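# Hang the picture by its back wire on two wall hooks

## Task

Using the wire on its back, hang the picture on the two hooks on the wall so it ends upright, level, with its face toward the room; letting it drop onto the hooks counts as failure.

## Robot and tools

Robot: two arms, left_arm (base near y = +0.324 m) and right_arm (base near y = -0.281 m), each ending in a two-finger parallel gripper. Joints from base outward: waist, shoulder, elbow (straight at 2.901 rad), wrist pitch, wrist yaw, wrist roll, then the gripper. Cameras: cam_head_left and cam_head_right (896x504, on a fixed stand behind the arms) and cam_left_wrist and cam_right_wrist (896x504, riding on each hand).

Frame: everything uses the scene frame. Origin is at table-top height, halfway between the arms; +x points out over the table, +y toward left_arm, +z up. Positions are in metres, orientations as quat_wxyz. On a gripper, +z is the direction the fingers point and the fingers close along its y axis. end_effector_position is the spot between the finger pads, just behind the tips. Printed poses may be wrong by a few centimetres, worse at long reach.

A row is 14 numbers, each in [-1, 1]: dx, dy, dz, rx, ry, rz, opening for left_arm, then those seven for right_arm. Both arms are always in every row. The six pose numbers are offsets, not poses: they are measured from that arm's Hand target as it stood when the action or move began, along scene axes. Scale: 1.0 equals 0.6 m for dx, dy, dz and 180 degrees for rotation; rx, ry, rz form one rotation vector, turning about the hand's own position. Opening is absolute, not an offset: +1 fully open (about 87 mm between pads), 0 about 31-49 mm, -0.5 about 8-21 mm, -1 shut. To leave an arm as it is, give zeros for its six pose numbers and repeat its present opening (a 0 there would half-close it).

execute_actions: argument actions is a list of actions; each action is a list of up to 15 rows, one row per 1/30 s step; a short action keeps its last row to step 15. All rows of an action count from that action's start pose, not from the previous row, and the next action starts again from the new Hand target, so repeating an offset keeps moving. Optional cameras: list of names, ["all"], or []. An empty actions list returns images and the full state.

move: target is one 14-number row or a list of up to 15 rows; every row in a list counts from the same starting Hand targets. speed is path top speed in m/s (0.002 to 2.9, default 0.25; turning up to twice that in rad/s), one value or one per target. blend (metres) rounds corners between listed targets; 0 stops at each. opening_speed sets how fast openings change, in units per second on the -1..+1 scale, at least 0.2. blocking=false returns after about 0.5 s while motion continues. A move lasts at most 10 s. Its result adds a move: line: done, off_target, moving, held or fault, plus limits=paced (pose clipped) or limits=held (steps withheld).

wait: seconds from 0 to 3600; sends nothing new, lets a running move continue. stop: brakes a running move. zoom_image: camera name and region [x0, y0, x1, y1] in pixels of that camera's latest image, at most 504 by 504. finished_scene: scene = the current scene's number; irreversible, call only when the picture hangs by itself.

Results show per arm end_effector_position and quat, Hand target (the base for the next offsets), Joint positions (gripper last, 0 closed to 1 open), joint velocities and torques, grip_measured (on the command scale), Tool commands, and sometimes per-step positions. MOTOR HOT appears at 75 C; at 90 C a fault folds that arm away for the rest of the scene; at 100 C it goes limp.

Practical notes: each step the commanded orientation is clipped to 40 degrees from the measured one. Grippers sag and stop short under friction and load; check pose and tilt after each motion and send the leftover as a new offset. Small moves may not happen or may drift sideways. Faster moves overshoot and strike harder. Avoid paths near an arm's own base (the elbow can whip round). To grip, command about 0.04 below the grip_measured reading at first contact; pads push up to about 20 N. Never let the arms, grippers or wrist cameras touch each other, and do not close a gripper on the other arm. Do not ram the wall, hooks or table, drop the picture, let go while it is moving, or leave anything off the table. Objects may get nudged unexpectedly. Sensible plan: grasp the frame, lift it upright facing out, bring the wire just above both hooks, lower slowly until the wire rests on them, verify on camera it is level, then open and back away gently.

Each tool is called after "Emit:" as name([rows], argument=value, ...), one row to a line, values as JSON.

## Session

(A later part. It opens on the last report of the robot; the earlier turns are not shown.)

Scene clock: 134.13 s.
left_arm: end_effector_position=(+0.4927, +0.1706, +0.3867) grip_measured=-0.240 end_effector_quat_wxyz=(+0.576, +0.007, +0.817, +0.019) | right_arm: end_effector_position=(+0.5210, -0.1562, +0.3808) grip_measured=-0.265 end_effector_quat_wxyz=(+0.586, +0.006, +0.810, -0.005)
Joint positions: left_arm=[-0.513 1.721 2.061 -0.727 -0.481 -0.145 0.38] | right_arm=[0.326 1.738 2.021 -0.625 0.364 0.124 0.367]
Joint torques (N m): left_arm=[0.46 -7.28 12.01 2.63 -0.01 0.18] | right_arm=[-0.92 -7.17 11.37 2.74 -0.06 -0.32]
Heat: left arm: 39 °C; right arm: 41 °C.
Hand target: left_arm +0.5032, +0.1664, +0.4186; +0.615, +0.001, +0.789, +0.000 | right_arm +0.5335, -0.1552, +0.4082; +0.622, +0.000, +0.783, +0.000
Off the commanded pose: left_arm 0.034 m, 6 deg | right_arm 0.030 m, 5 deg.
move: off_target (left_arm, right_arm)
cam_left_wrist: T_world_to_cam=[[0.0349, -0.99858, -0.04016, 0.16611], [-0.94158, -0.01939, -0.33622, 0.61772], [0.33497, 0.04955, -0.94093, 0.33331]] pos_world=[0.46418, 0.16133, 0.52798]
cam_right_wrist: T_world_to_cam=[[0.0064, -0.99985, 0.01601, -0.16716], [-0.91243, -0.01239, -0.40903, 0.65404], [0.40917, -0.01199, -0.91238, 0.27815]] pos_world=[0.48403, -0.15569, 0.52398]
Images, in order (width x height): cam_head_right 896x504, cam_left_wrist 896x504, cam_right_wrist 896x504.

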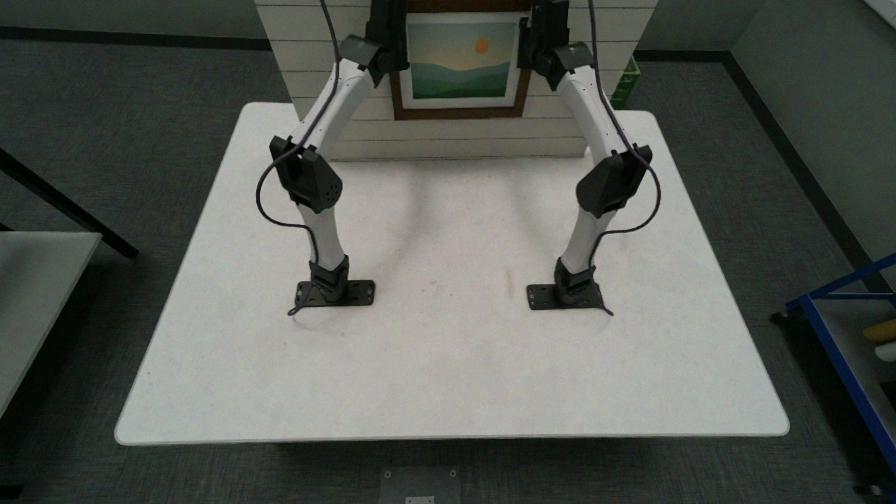

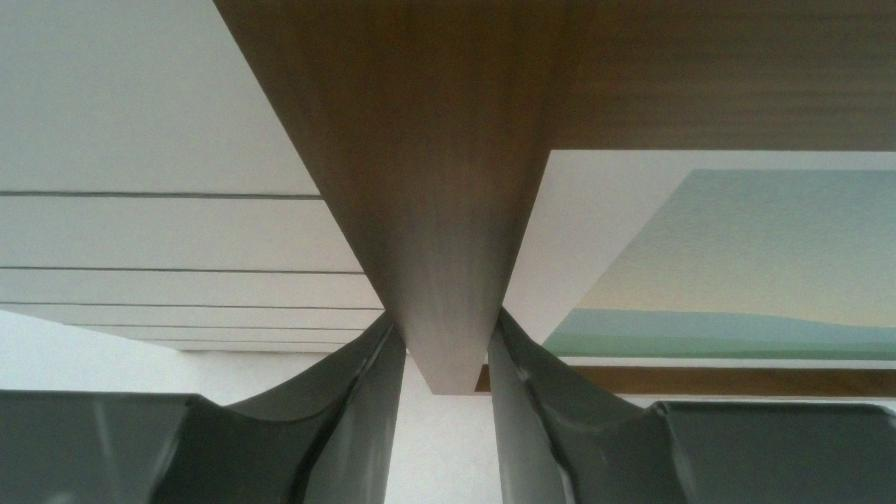

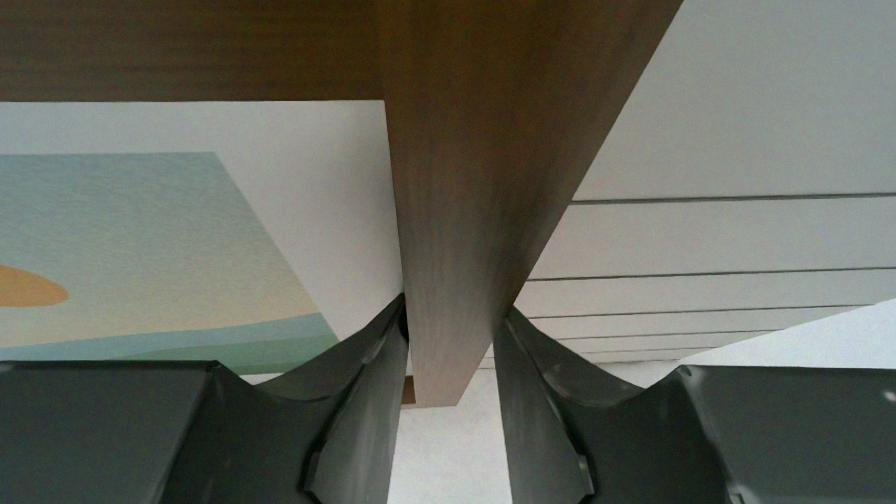

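Emit:
move([
  [-0.0083,0,0,0,0.017,0,-0.6,-0.0083,0,-0.005,0,0.017,0,-0.6],
  [-0.0083,0,-0.117,0,0.017,0,-0.6,-0.0083,0,-0.122,0,0.017,0,-0.6],
], speed=[0.05,0.07], cameras=["cam_left_wrist","cam_right_wrist","cam_head_right","cam_head_left"])

Scene clock: 141.30 s.
left_arm: end_effector_position=(+0.4947, +0.1669, +0.3108) grip_measured=-0.238 end_effector_quat_wxyz=(+0.546, +0.001, +0.838, +0.018) | right_arm: end_effector_position=(+0.5215, -0.1572, +0.3083) grip_measured=-0.267 end_effector_quat_wxyz=(+0.561, +0.010, +0.828, -0.008)
Joint positions: left_arm=[-0.51 1.659 1.727 -0.537 -0.469 -0.192 0.381] | right_arm=[0.321 1.673 1.695 -0.431 0.362 0.15 0.367]
Joint torques (N m): left_arm=[0.2 -12.04 8.85 2.72 -0.11 0.35] | right_arm=[-0.4 -9.91 7.91 2.85 -0.06 -0.37]
Heat: left arm: 40 °C; right arm: 42 °C.
Hand target: left_arm +0.4983, +0.1665, +0.3485; +0.594, +0.001, +0.805, +0.000 | right_arm +0.5285, -0.1551, +0.3351; +0.601, +0.000, +0.799, +0.000
Off the commanded pose: left_arm 0.038 m, 7 deg | right_arm 0.028 m, 6 deg.
move: off_target (left_arm, right_arm)
cam_left_wrist: T_world_to_cam=[[0.04118, -0.99861, -0.03284, 0.15387], [-0.96333, -0.03096, -0.26652, 0.5851], [0.26513, 0.04262, -0.96327, 0.30405]] pos_world=[0.4767, 0.15882, 0.45387]
cam_right_wrist: T_world_to_cam=[[-0.00453, -0.99987, 0.01539, -0.16109], [-0.93641, -0.00116, -0.35092, 0.62105], [0.35089, -0.016, -0.93628, 0.24892]] pos_world=[0.49348, -0.15637, 0.45348]

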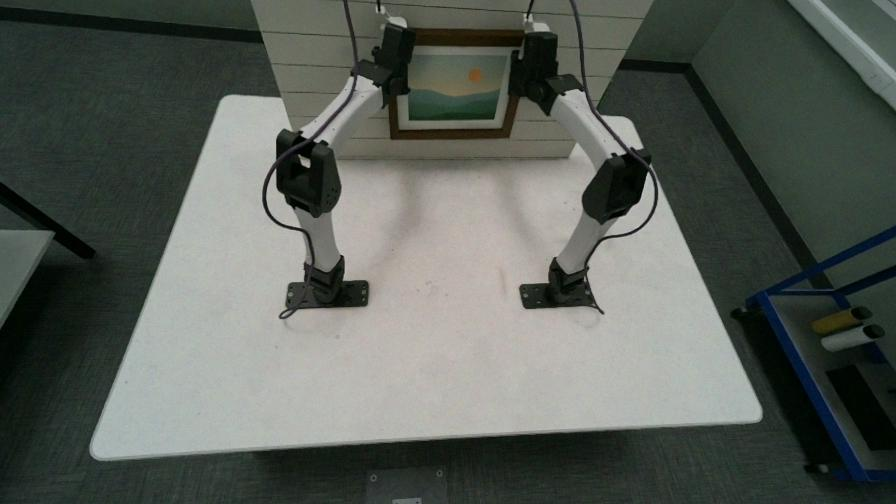

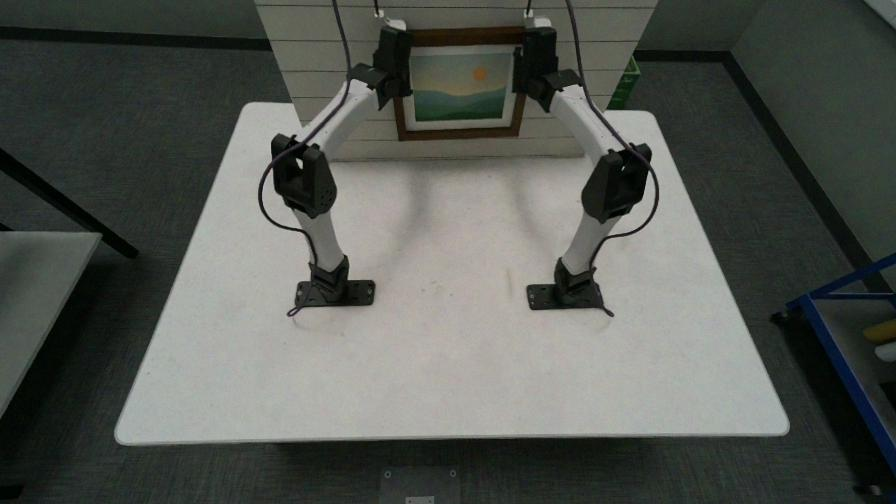

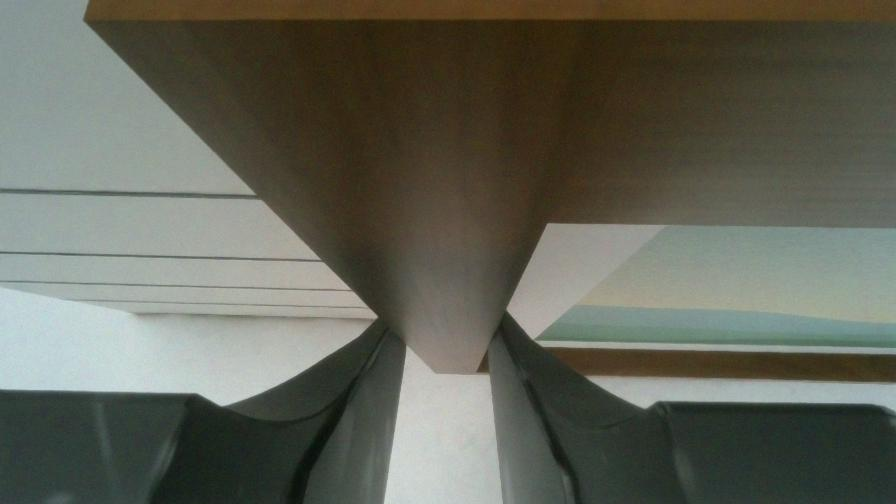

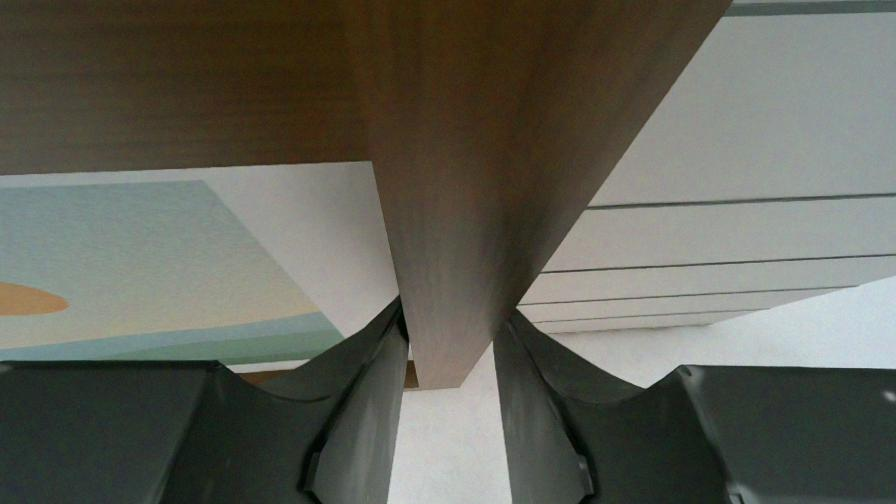

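Emit:
move(target=[0,0,-0.0167,0,0,0,-0.6,0,0,-0.025,0,0,0,-0.6], speed=0.05, cameras=["cam_left_wrist","cam_right_wrist","cam_head_right","cam_head_left"])

Scene clock: 145.47 s.
left_arm: end_effector_position=(+0.4952, +0.1674, +0.3012) grip_measured=-0.238 end_effector_quat_wxyz=(+0.547, +0.002, +0.837, +0.018) | right_arm: end_effector_position=(+0.5216, -0.1572, +0.2969) grip_measured=-0.267 end_effector_quat_wxyz=(+0.565, +0.011, +0.825, -0.007)
Joint positions: left_arm=[-0.509 1.646 1.671 -0.49 -0.468 -0.186 0.381] | right_arm=[0.321 1.655 1.619 -0.361 0.362 0.148 0.367]
Joint torques (N m): left_arm=[0.09 -12.1 8.99 2.67 -0.11 0.28] | right_arm=[-0.42 -9.5 7.9 2.82 -0.07 -0.35]
Heat: left arm: 41 °C; right arm: 42 °C.
Hand target: left_arm +0.4983, +0.1665, +0.3386; +0.594, +0.001, +0.805, +0.000 | right_arm +0.5284, -0.1551, +0.3202; +0.601, +0.000, +0.799, +0.000
Off the commanded pose: left_arm 0.037 m, 7 deg | right_arm 0.024 m, 5 deg.
move: off_target (left_arm, right_arm)
cam_left_wrist: T_world_to_cam=[[0.03992, -0.99857, -0.03559, 0.15547], [-0.96254, -0.02887, -0.26962, 0.58321], [0.2682, 0.04502, -0.96231, 0.29252]] pos_world=[0.4767, 0.15892, 0.44427]
cam_right_wrist: T_world_to_cam=[[-0.00412, -0.99991, 0.01268, -0.16034], [-0.93259, -0.00074, -0.36094, 0.61829], [0.36092, -0.01331, -0.9325, 0.23213]] pos_world=[0.49217, -0.15677, 0.44166]

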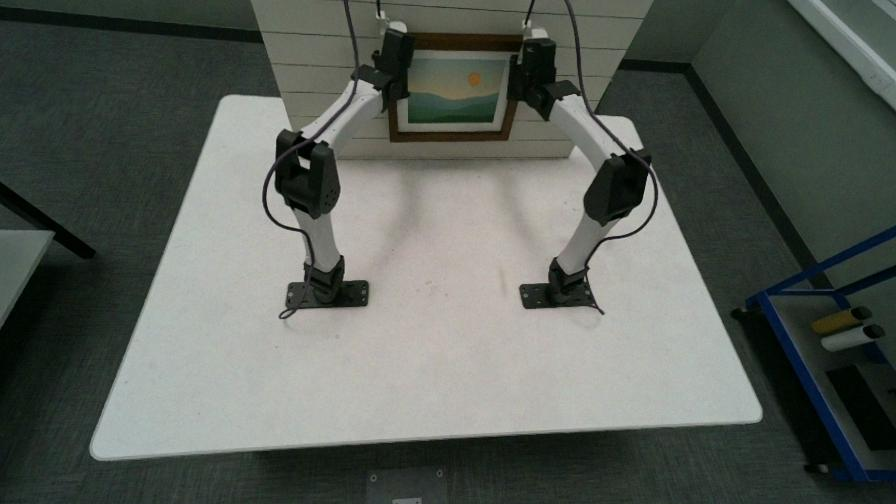

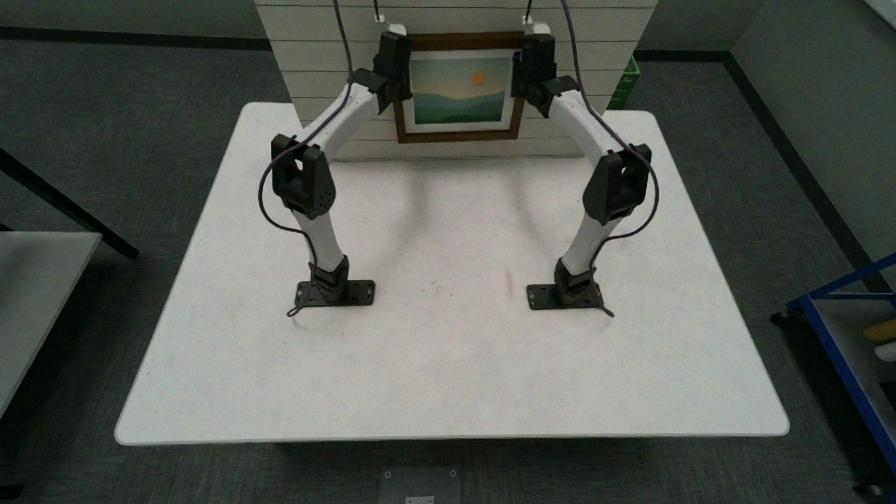

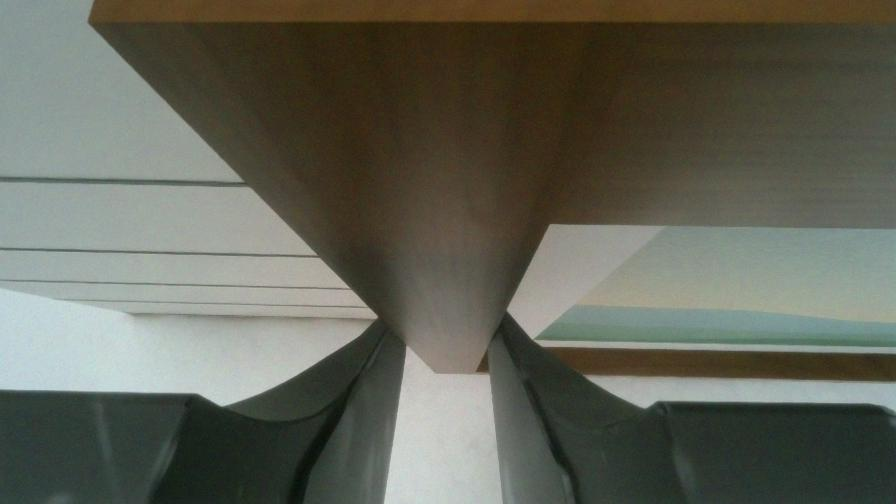

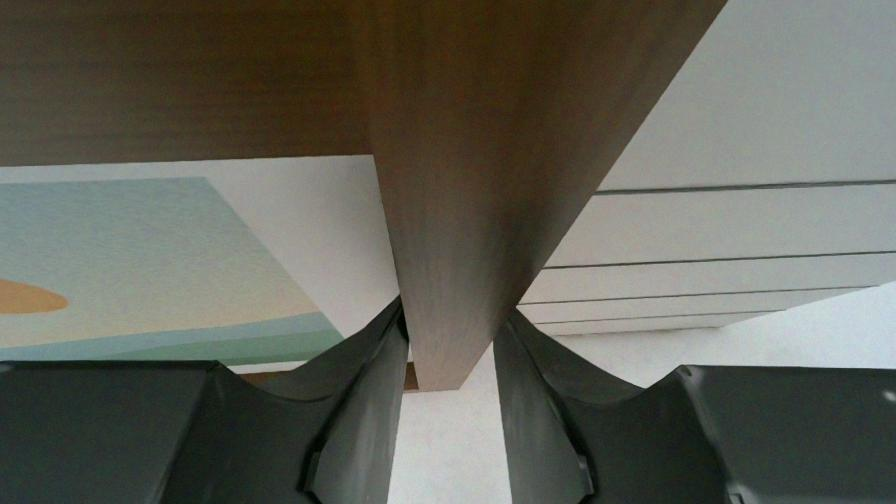

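Emit:
zoom_image(camera="cam_head_right", region=[360, 20, 560, 170])

Emit:
zoom_image(camera="cam_head_left", region=[360, 20, 560, 170])

Scaled by 2.520.

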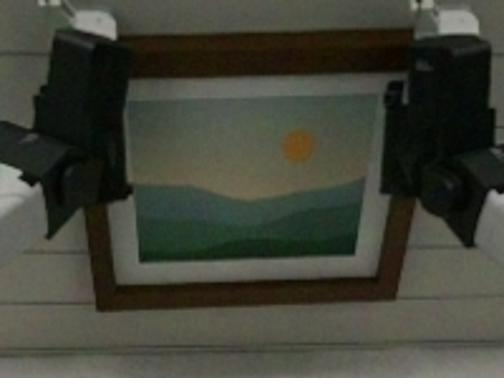

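Scaled by 2.520.

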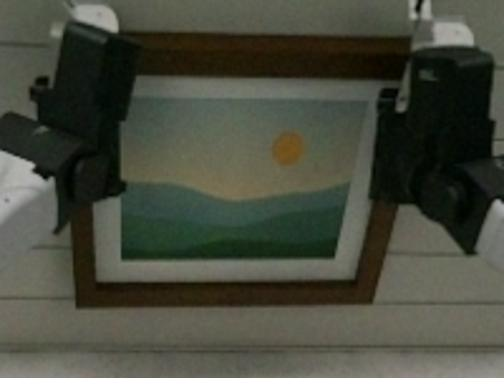

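Emit:
move(target=[0,0,0,0,0,0,-0.6,0,0,-0.0167,0,0,0,-0.6], speed=0.05)

Scene clock: 149.77 s.
left_arm: end_effector_position=(+0.4955, +0.1675, +0.3016) grip_measured=-0.239 end_effector_quat_wxyz=(+0.548, +0.004, +0.836, +0.020) | right_arm: end_effector_position=(+0.5223, -0.1569, +0.2935) grip_measured=-0.267 end_effector_quat_wxyz=(+0.573, +0.013, +0.820, -0.004)
Joint positions: left_arm=[-0.509 1.646 1.67 -0.487 -0.468 -0.181 0.381] | right_arm=[0.321 1.642 1.575 -0.31 0.361 0.147 0.367]
Joint torques (N m): left_arm=[0.14 -12.1 8.83 2.68 -0.1 0.26] | right_arm=[-0.44 -8.84 7.66 2.74 -0.08 -0.34]
Heat: left arm: 42 °C; right arm: 42 °C.
Hand target: left_arm +0.4983, +0.1665, +0.3385; +0.594, +0.001, +0.805, +0.000 | right_arm +0.5285, -0.1551, +0.3101; +0.601, +0.000, +0.799, +0.000
Off the commanded pose: left_arm 0.037 m, 7 deg | right_arm 0.018 m, 4 deg.
move: off_target (right_arm)

Emit:
move(target=[0,0,-0.02,0,0,0,-0.6,0,0,-0.0133,0,0,0,-0.6], speed=0.05, cameras=["cam_left_wrist","cam_right_wrist","cam_head_right","cam_head_left"])

Scene clock: 152.83 s.
left_arm: end_effector_position=(+0.4964, +0.1675, +0.2967) grip_measured=-0.239 end_effector_quat_wxyz=(+0.557, +0.002, +0.830, +0.017) | right_arm: end_effector_position=(+0.5232, -0.1567, +0.2903) grip_measured=-0.267 end_effector_quat_wxyz=(+0.579, +0.013, +0.815, -0.002)
Joint positions: left_arm=[-0.509 1.628 1.613 -0.424 -0.47 -0.176 0.38] | right_arm=[0.321 1.634 1.539 -0.265 0.361 0.145 0.366]
Joint torques (N m): left_arm=[0.18 -11.34 8.72 2.58 -0.06 0.22] | right_arm=[-0.44 -8.44 7.46 2.63 -0.11 -0.32]
Heat: left arm: 42 °C; right arm: 43 °C.
Hand target: left_arm +0.4983, +0.1665, +0.3264; +0.594, +0.001, +0.805, +0.000 | right_arm +0.5285, -0.1551, +0.3020; +0.601, +0.000, +0.799, +0.000
Off the commanded pose: left_arm 0.030 m, 6 deg | right_arm 0.013 m, 4 deg.
move: off_target (left_arm, right_arm)
cam_left_wrist: T_world_to_cam=[[0.03836, -0.99872, -0.0331, 0.15546], [-0.95625, -0.02707, -0.29131, 0.58617], [0.29004, 0.04283, -0.95605, 0.27559]] pos_world=[0.47463, 0.15932, 0.43938]
cam_right_wrist: T_world_to_cam=[[-0.00281, -0.99999, 0.0025, -0.15749], [-0.91961, 0.0016, -0.39283, 0.6202], [0.39282, -0.00341, -0.91961, 0.20659]] pos_world=[0.48874, -0.15779, 0.43401]

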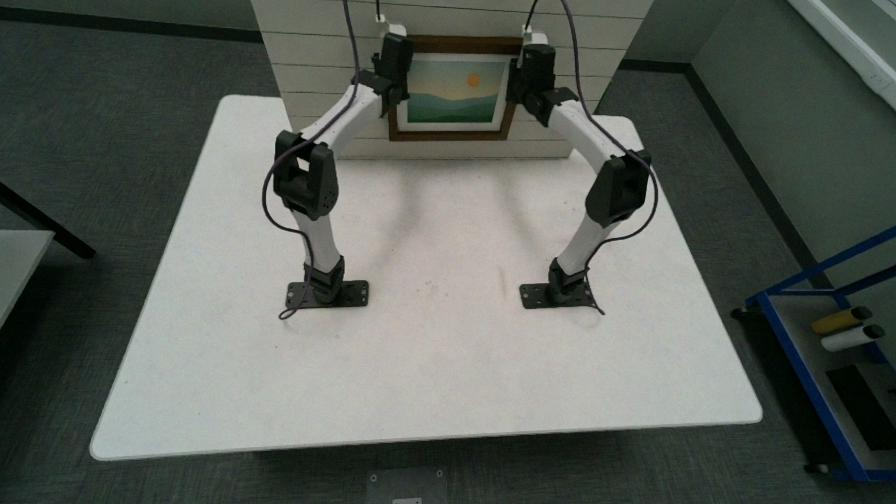

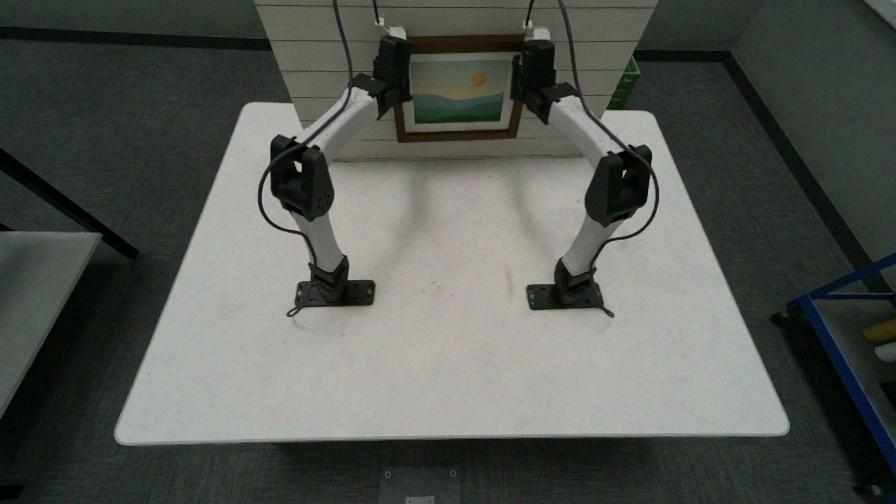

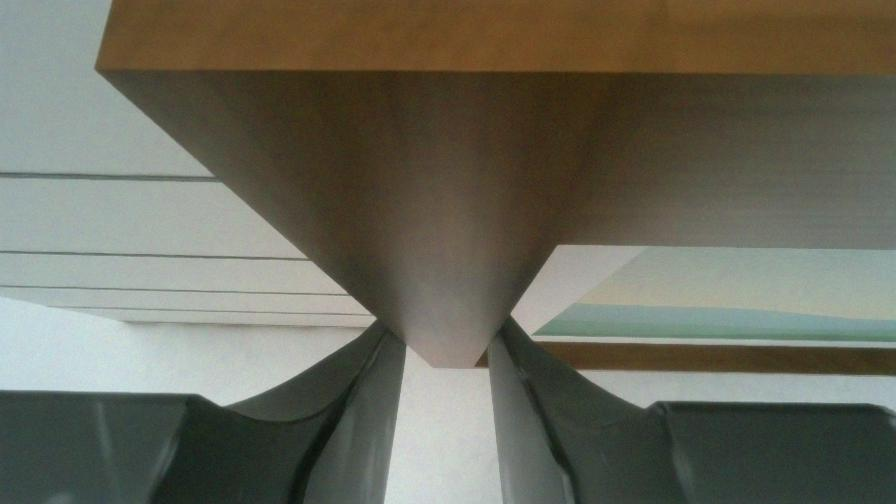

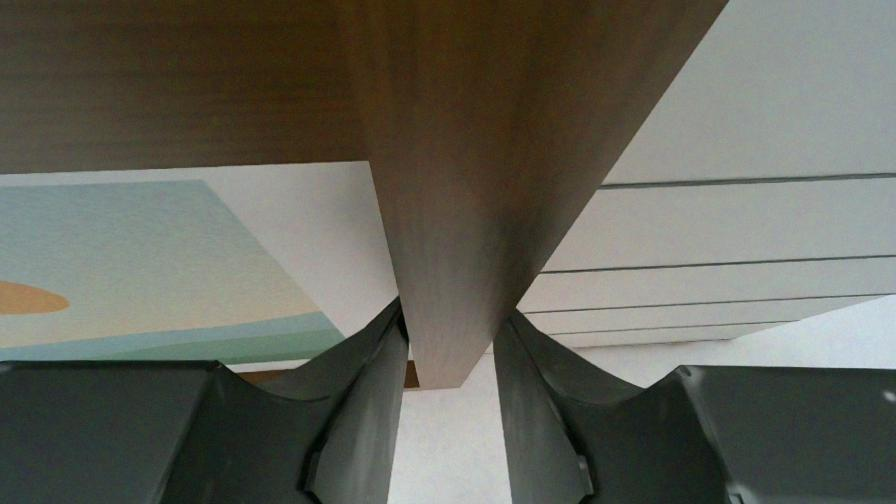

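Emit:
zoom_image(camera="cam_head_right", region=[360, 20, 560, 170])

Emit:
zoom_image(camera="cam_head_left", region=[360, 20, 560, 170])

Scaled by 2.520.

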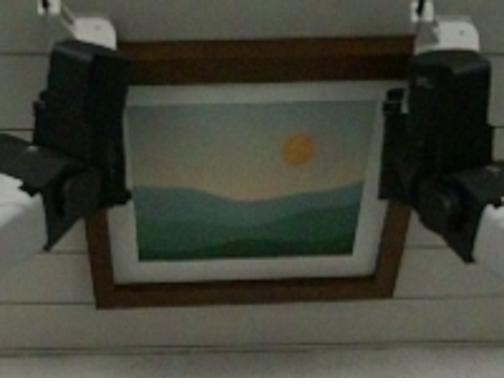

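Scaled by 2.520.

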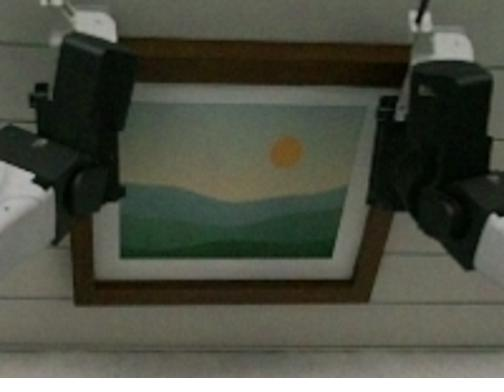

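Emit:
move(target=[0,0,-0.02,0,0,0,-0.6,0,0,-0.004,0,0,0,-0.6], speed=0.05, cameras=["cam_left_wrist","cam_right_wrist","cam_head_right"])

Emit:
zoom_image(camera="cam_head_right", region=[360, 20, 560, 170])

Scene clock: 156.63 s.
left_arm: end_effector_position=(+0.4969, +0.1675, +0.2944) grip_measured=-0.240 end_effector_quat_wxyz=(+0.567, +0.002, +0.823, +0.014) | right_arm: end_effector_position=(+0.5234, -0.1569, +0.2901) grip_measured=-0.268 end_effector_quat_wxyz=(+0.582, +0.011, +0.813, -0.003)
Joint positions: left_arm=[-0.509 1.609 1.561 -0.362 -0.47 -0.169 0.38] | right_arm=[0.321 1.63 1.529 -0.251 0.361 0.138 0.366]
Joint torques (N m): left_arm=[0.2 -10.29 8.16 2.5 -0.05 0.16] | right_arm=[-0.51 -8.24 7.36 2.6 -0.1 -0.26]
Heat: left arm: 43 °C; right arm: 44 °C.
Hand target: left_arm +0.4983, +0.1665, +0.3145; +0.594, +0.001, +0.805, +0.000 | right_arm +0.5284, -0.1552, +0.2997; +0.601, +0.000, +0.799, +0.000
Off the commanded pose: left_arm 0.020 m, 4 deg | right_arm 0.011 m, 3 deg.
move: off_target (left_arm, right_arm)
cam_left_wrist: T_world_to_cam=[[0.03645, -0.99901, -0.02555, 0.15412], [-0.94867, -0.02655, -0.31515, 0.58917], [0.31416, 0.03573, -0.9487, 0.26023]] pos_world=[0.47156, 0.16031, 0.4365]
cam_right_wrist: T_world_to_cam=[[-0.00077, -0.99998, 0.00606, -0.15983], [-0.91698, -0.00171, -0.39894, 0.62014], [0.39894, -0.00586, -0.91696, 0.20201]] pos_world=[0.48794, -0.15759, 0.4336]
Images, in order (width x height): cam_head_right 896x504, cam_left_wrist 896x504, cam_right_wrist 896x504.

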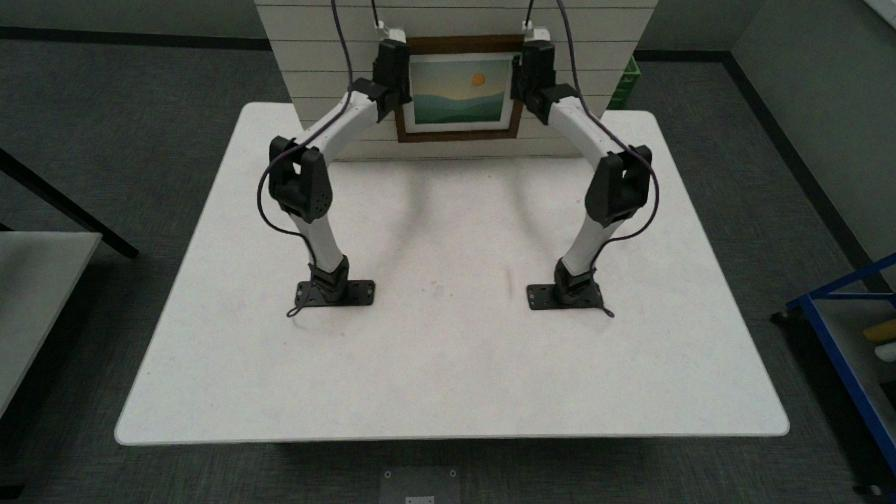

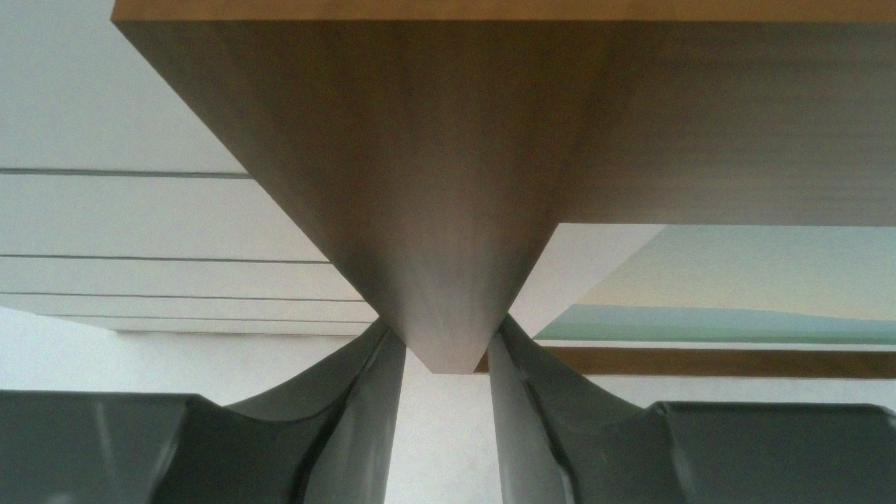

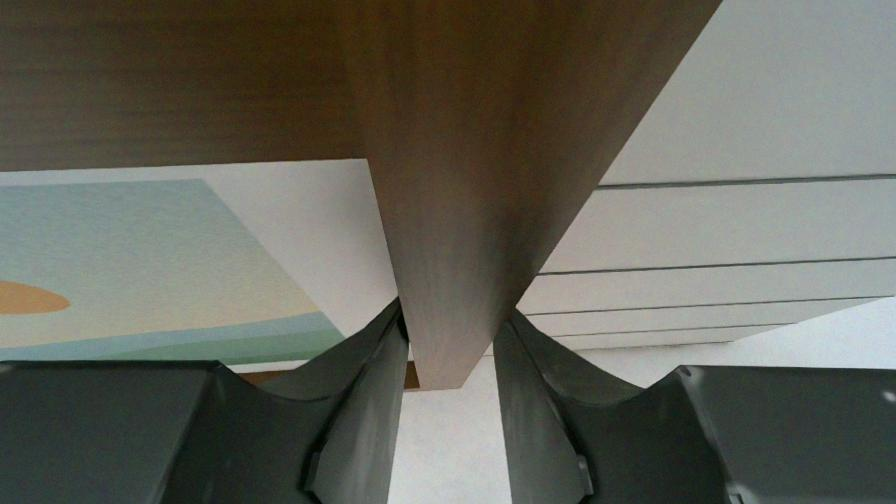

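Scaled by 2.520.

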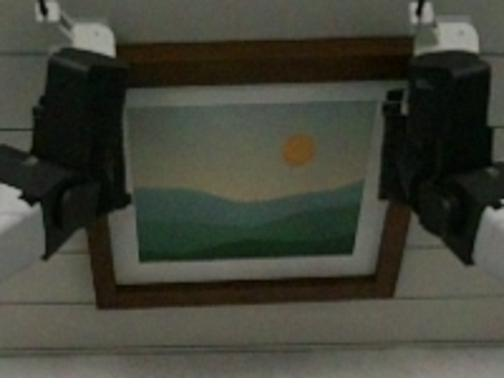

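Emit:
move(target=[0,0,-0.0133,0,0,0,-0.6,0,0,-0.02,0,0,0,-0.6], speed=0.05, cameras=["cam_left_wrist","cam_right_wrist","cam_head_right"])

Emit:
zoom_image(camera="cam_head_right", region=[360, 20, 560, 170])

Scene clock: 160.13 s.
left_arm: end_effector_position=(+0.4974, +0.1675, +0.2935) grip_measured=-0.240 end_effector_quat_wxyz=(+0.575, +0.001, +0.818, +0.011) | right_arm: end_effector_position=(+0.5236, -0.1575, +0.2890) grip_measured=-0.269 end_effector_quat_wxyz=(+0.593, +0.008, +0.805, -0.003)
Joint positions: left_arm=[-0.509 1.597 1.528 -0.32 -0.47 -0.164 0.38] | right_arm=[0.321 1.614 1.481 -0.19 0.361 0.122 0.366]
Joint torques (N m): left_arm=[0.23 -9.58 7.8 2.4 -0.03 0.11] | right_arm=[-0.53 -7.2 6.83 2.48 -0.11 -0.1]
Heat: left arm: 43 °C; right arm: 43 °C.
Hand target: left_arm +0.4983, +0.1665, +0.3066; +0.594, +0.001, +0.805, +0.000 | right_arm +0.5285, -0.1551, +0.2878; +0.601, +0.000, +0.799, +0.000
Off the commanded pose: left_arm 0.013 m, 3 deg | right_arm 0.006 m, 2 deg.
move: off_target (left_arm)
cam_left_wrist: T_world_to_cam=[[0.03508, -0.99918, -0.02, 0.15311], [-0.94264, -0.02643, -0.33276, 0.59147], [0.33196, 0.03053, -0.9428, 0.2494]] pos_world=[0.46938, 0.161, 0.43501]
cam_right_wrist: T_world_to_cam=[[0.00416, -0.99993, 0.01097, -0.16442], [-0.90545, -0.00842, -0.42436, 0.6202], [0.42443, -0.00817, -0.90543, 0.18384]] pos_world=[0.48422, -0.15769, 0.43145]
Images, in order (width x height): cam_head_right 896x504, cam_left_wrist 896x504, cam_right_wrist 896x504.

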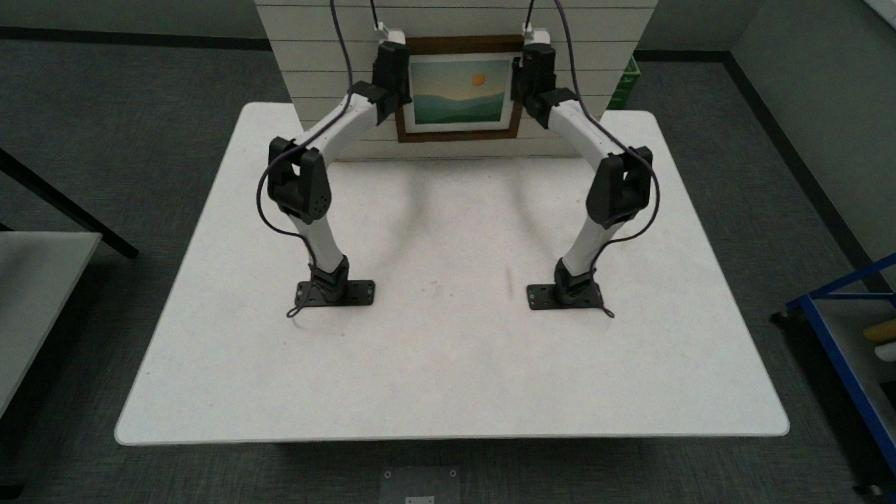

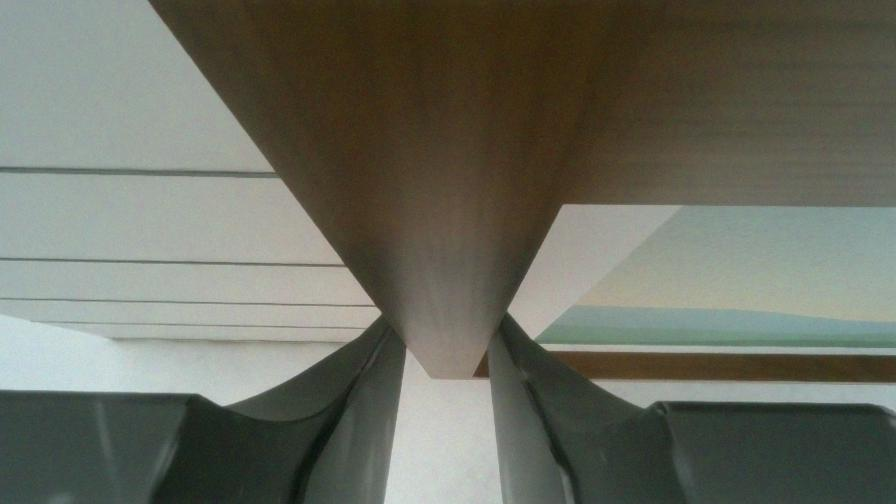

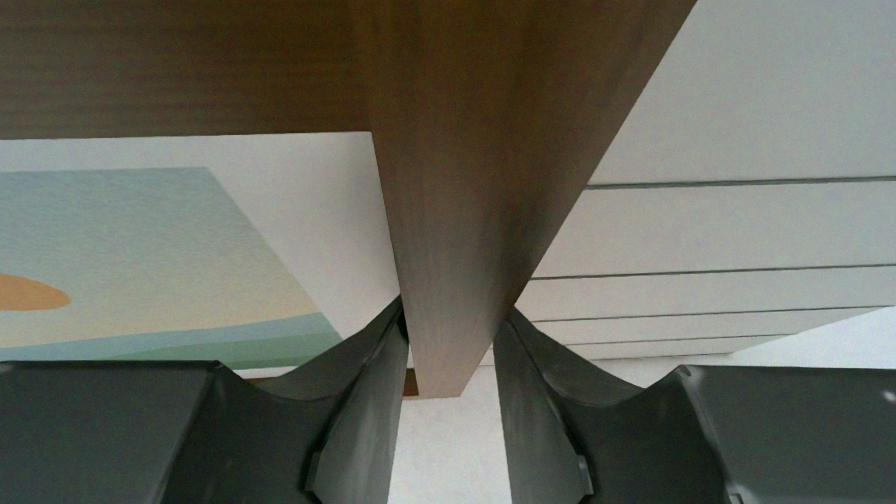

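Scaled by 2.520.

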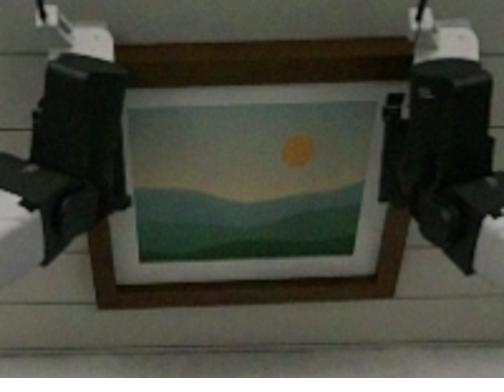

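Emit:
move(target=[0,0.006,0.004,0,0,0,-0.6,0,0.006,0.005,0,0,0,-0.6], speed=0.03, cameras=["cam_head_right","cam_head_left"])

Emit:
zoom_image(camera="cam_head_right", region=[360, 20, 560, 170])

Scene clock: 164.07 s.
left_arm: end_effector_position=(+0.4976, +0.1679, +0.2935) grip_measured=-0.240 end_effector_quat_wxyz=(+0.575, +0.002, +0.818, +0.011) | right_arm: end_effector_position=(+0.5236, -0.1575, +0.2890) grip_measured=-0.269 end_effector_quat_wxyz=(+0.593, +0.008, +0.805, -0.003)
Joint positions: left_arm=[-0.508 1.597 1.527 -0.319 -0.469 -0.161 0.38] | right_arm=[0.321 1.614 1.481 -0.19 0.361 0.122 0.366]
Joint torques (N m): left_arm=[0.9 -9.98 8.13 2.32 0.05 0.11] | right_arm=[0.35 -6.74 8.4 2.37 -0.03 -0.07]
Heat: left arm: 43 °C; right arm: 43 °C.
Hand target: left_arm +0.4983, +0.1700, +0.3089; +0.594, +0.001, +0.805, +0.000 | right_arm +0.5285, -0.1515, +0.2908; +0.601, +0.000, +0.799, +0.000
Off the commanded pose: left_arm 0.016 m, 3 deg | right_arm 0.008 m, 2 deg.
move: off_target (left_arm)
Images, in order (width x height): cam_head_left 896x504, cam_head_right 896x504.

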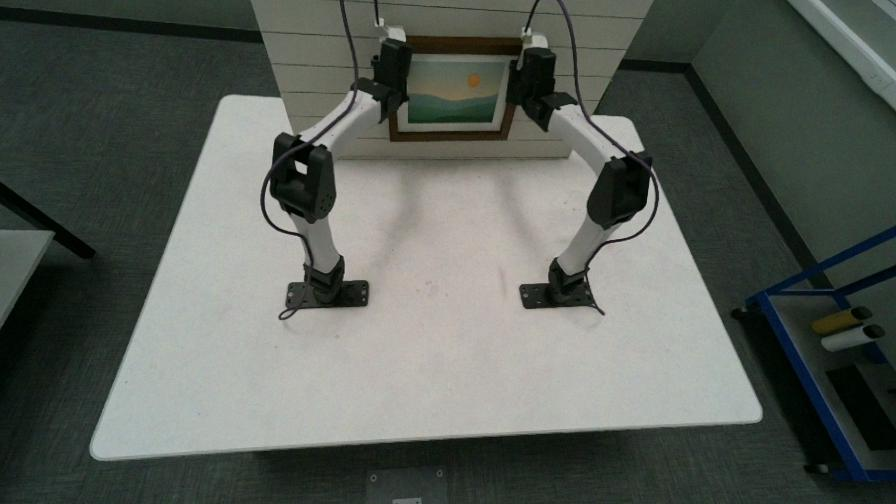

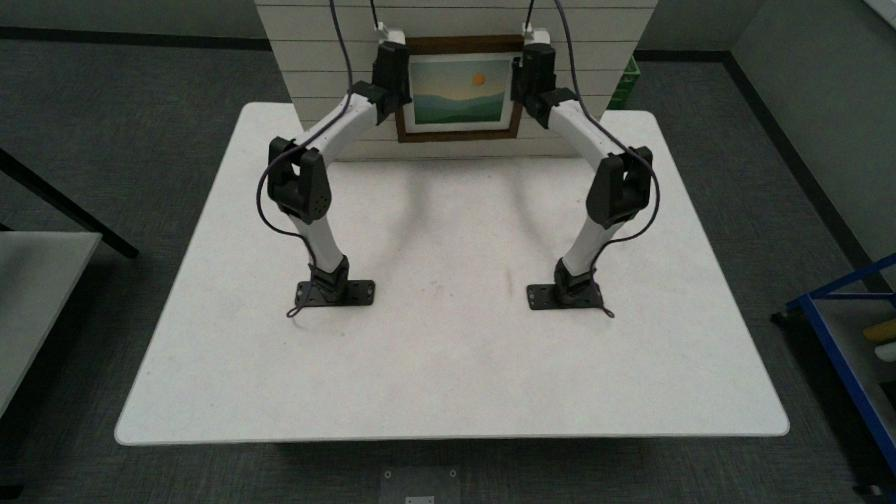

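Scaled by 2.520.

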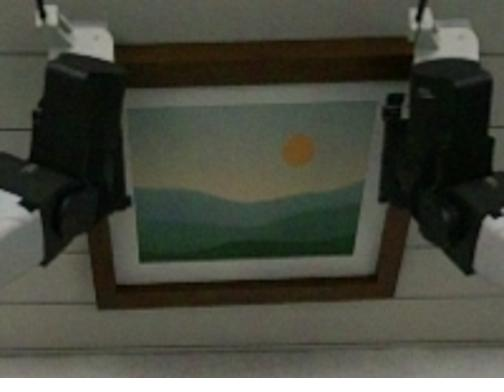

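Emit:
move([
  [0,-0.006,0.03,0,0,0,-0.6,0,-0.006,0.037,0,0,0,-0.6],
  [-0.017,-0.006,0.03,0,0,0,-0.6,-0.017,-0.006,0.037,0,0,0,-0.6],
], speed=0.04, cameras=["cam_left_wrist","cam_right_wrist","cam_head_right"])

Emit:
zoom_image(camera="cam_head_right", region=[360, 20, 560, 170])

Scene clock: 180.53 s.
left_arm: end_effector_position=(+0.4933, +0.1690, +0.2980) grip_measured=-0.240 end_effector_quat_wxyz=(+0.566, +0.005, +0.824, +0.012) | right_arm: end_effector_position=(+0.5203, -0.1563, +0.2936) grip_measured=-0.270 end_effector_quat_wxyz=(+0.581, +0.004, +0.814, -0.001)
Joint positions: left_arm=[-0.507 1.597 1.565 -0.38 -0.462 -0.165 0.38] | right_arm=[0.321 1.621 1.534 -0.268 0.349 0.129 0.365]
Joint torques (N m): left_arm=[-1.05 -11.17 10.02 2.16 -0.26 0.09] | right_arm=[0.39 -9.68 8.91 2.27 0.1 -0.13]
Heat: left arm: 43 °C; right arm: 43 °C.
Hand target: left_arm +0.4881, +0.1665, +0.3270; +0.594, +0.001, +0.805, +0.000 | right_arm +0.5183, -0.1551, +0.3129; +0.601, +0.000, +0.799, +0.000
Off the commanded pose: left_arm 0.029 m, 4 deg | right_arm 0.019 m, 3 deg.
move: off_target (left_arm, right_arm)
cam_left_wrist: T_world_to_cam=[[0.02907, -0.9992, -0.02745, 0.16005], [-0.94977, -0.01905, -0.31238, 0.58531], [0.31161, 0.03515, -0.94956, 0.2664]] pos_world=[0.46824, 0.16171, 0.44019]
cam_right_wrist: T_world_to_cam=[[0.01361, -0.99985, 0.01077, -0.16799], [-0.91789, -0.01676, -0.39648, 0.61611], [0.3966, -0.00449, -0.91798, 0.20819]] pos_world=[0.48524, -0.15671, 0.4372]
Images, in order (width x height): cam_head_right 896x504, cam_left_wrist 896x504, cam_right_wrist 896x504.

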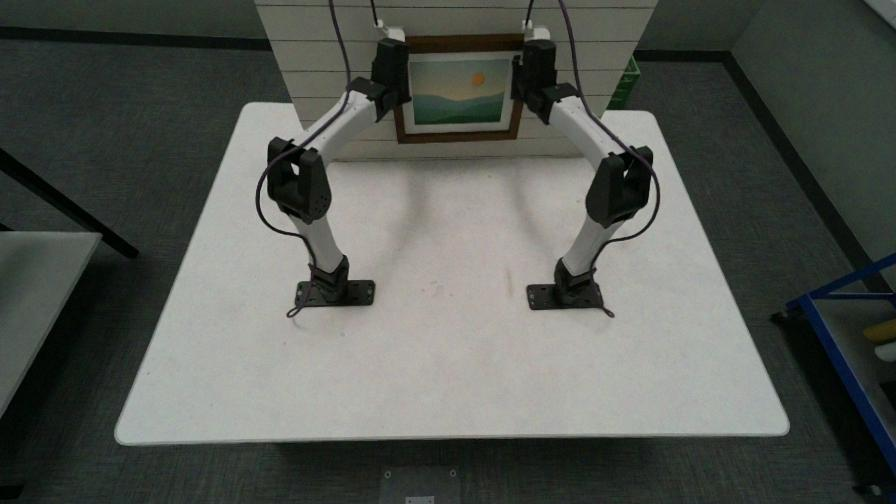

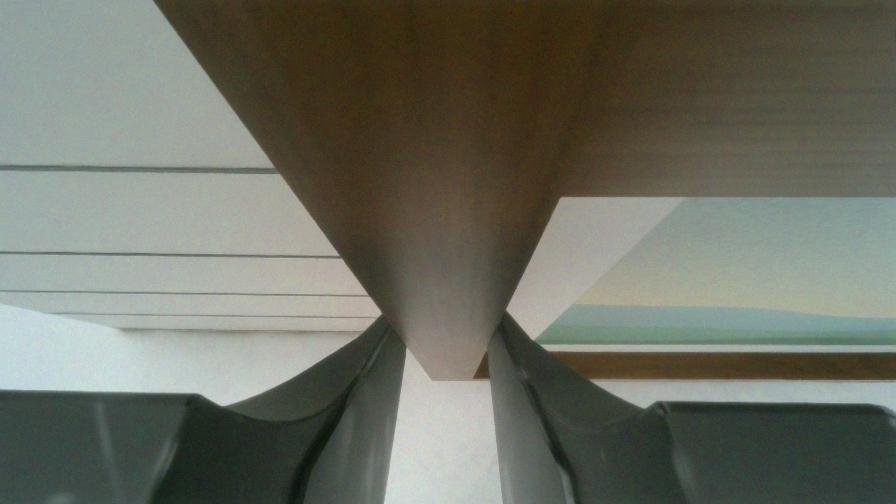

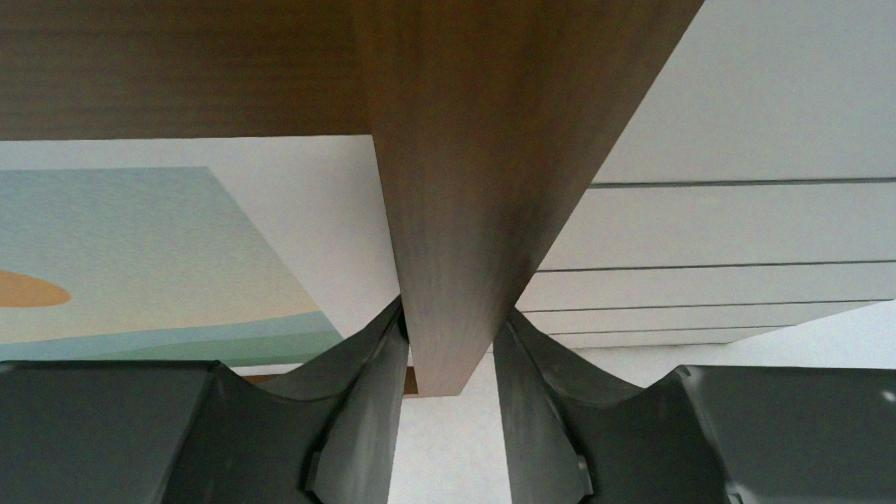

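Scaled by 2.520.

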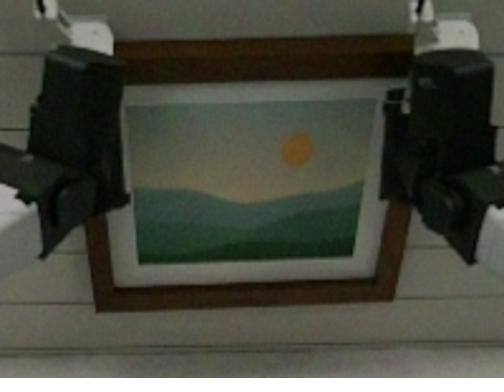

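Emit:
move([
  [-0.008,0,0,0,0,0,-0.6,-0.01,0,0,0,0,0,-0.6],
  [-0.008,0,-0.025,0,0,0,-0.6,-0.01,0,-0.025,0,0,0,-0.6],
], speed=0.04, cameras=["cam_head_right"])

Emit:
zoom_image(camera="cam_head_right", region=[360, 20, 560, 170])

Scene clock: 182.90 s.
left_arm: end_effector_position=(+0.4892, +0.1688, +0.2947) grip_measured=-0.240 end_effector_quat_wxyz=(+0.575, +0.002, +0.818, +0.012) | right_arm: end_effector_position=(+0.5168, -0.1558, +0.2889) grip_measured=-0.271 end_effector_quat_wxyz=(+0.590, +0.007, +0.807, +0.004)
Joint positions: left_arm=[-0.517 1.568 1.502 -0.324 -0.477 -0.163 0.38] | right_arm=[0.324 1.592 1.463 -0.2 0.351 0.132 0.365]
Joint torques (N m): left_arm=[-0.9 -10.7 8.1 2.13 -0.16 0] | right_arm=[0.64 -9.47 7.21 2.17 0.13 -0.14]
Heat: left arm: 43 °C; right arm: 43 °C.
Hand target: left_arm +0.4833, +0.1665, +0.3119; +0.594, +0.001, +0.805, +0.000 | right_arm +0.5123, -0.1553, +0.2979; +0.601, +0.000, +0.799, +0.000
Off the commanded pose: left_arm 0.018 m, 3 deg | right_arm 0.010 m, 2 deg.
move: off_target (left_arm)

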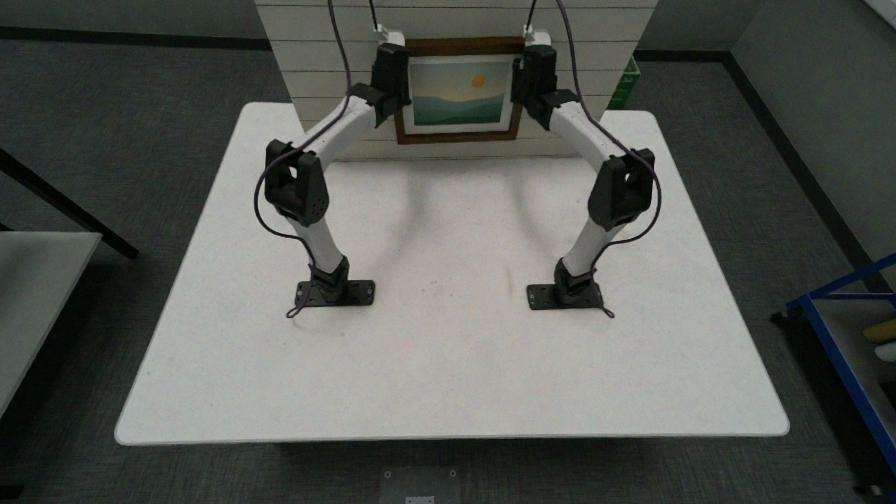

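Scaled by 2.520.

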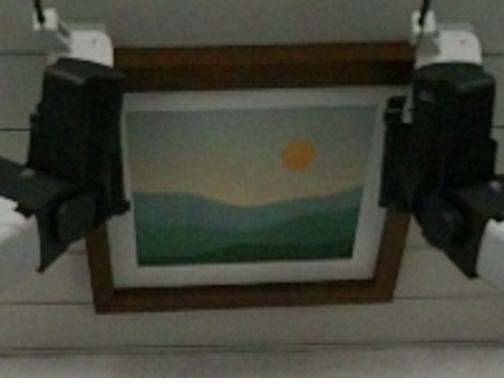

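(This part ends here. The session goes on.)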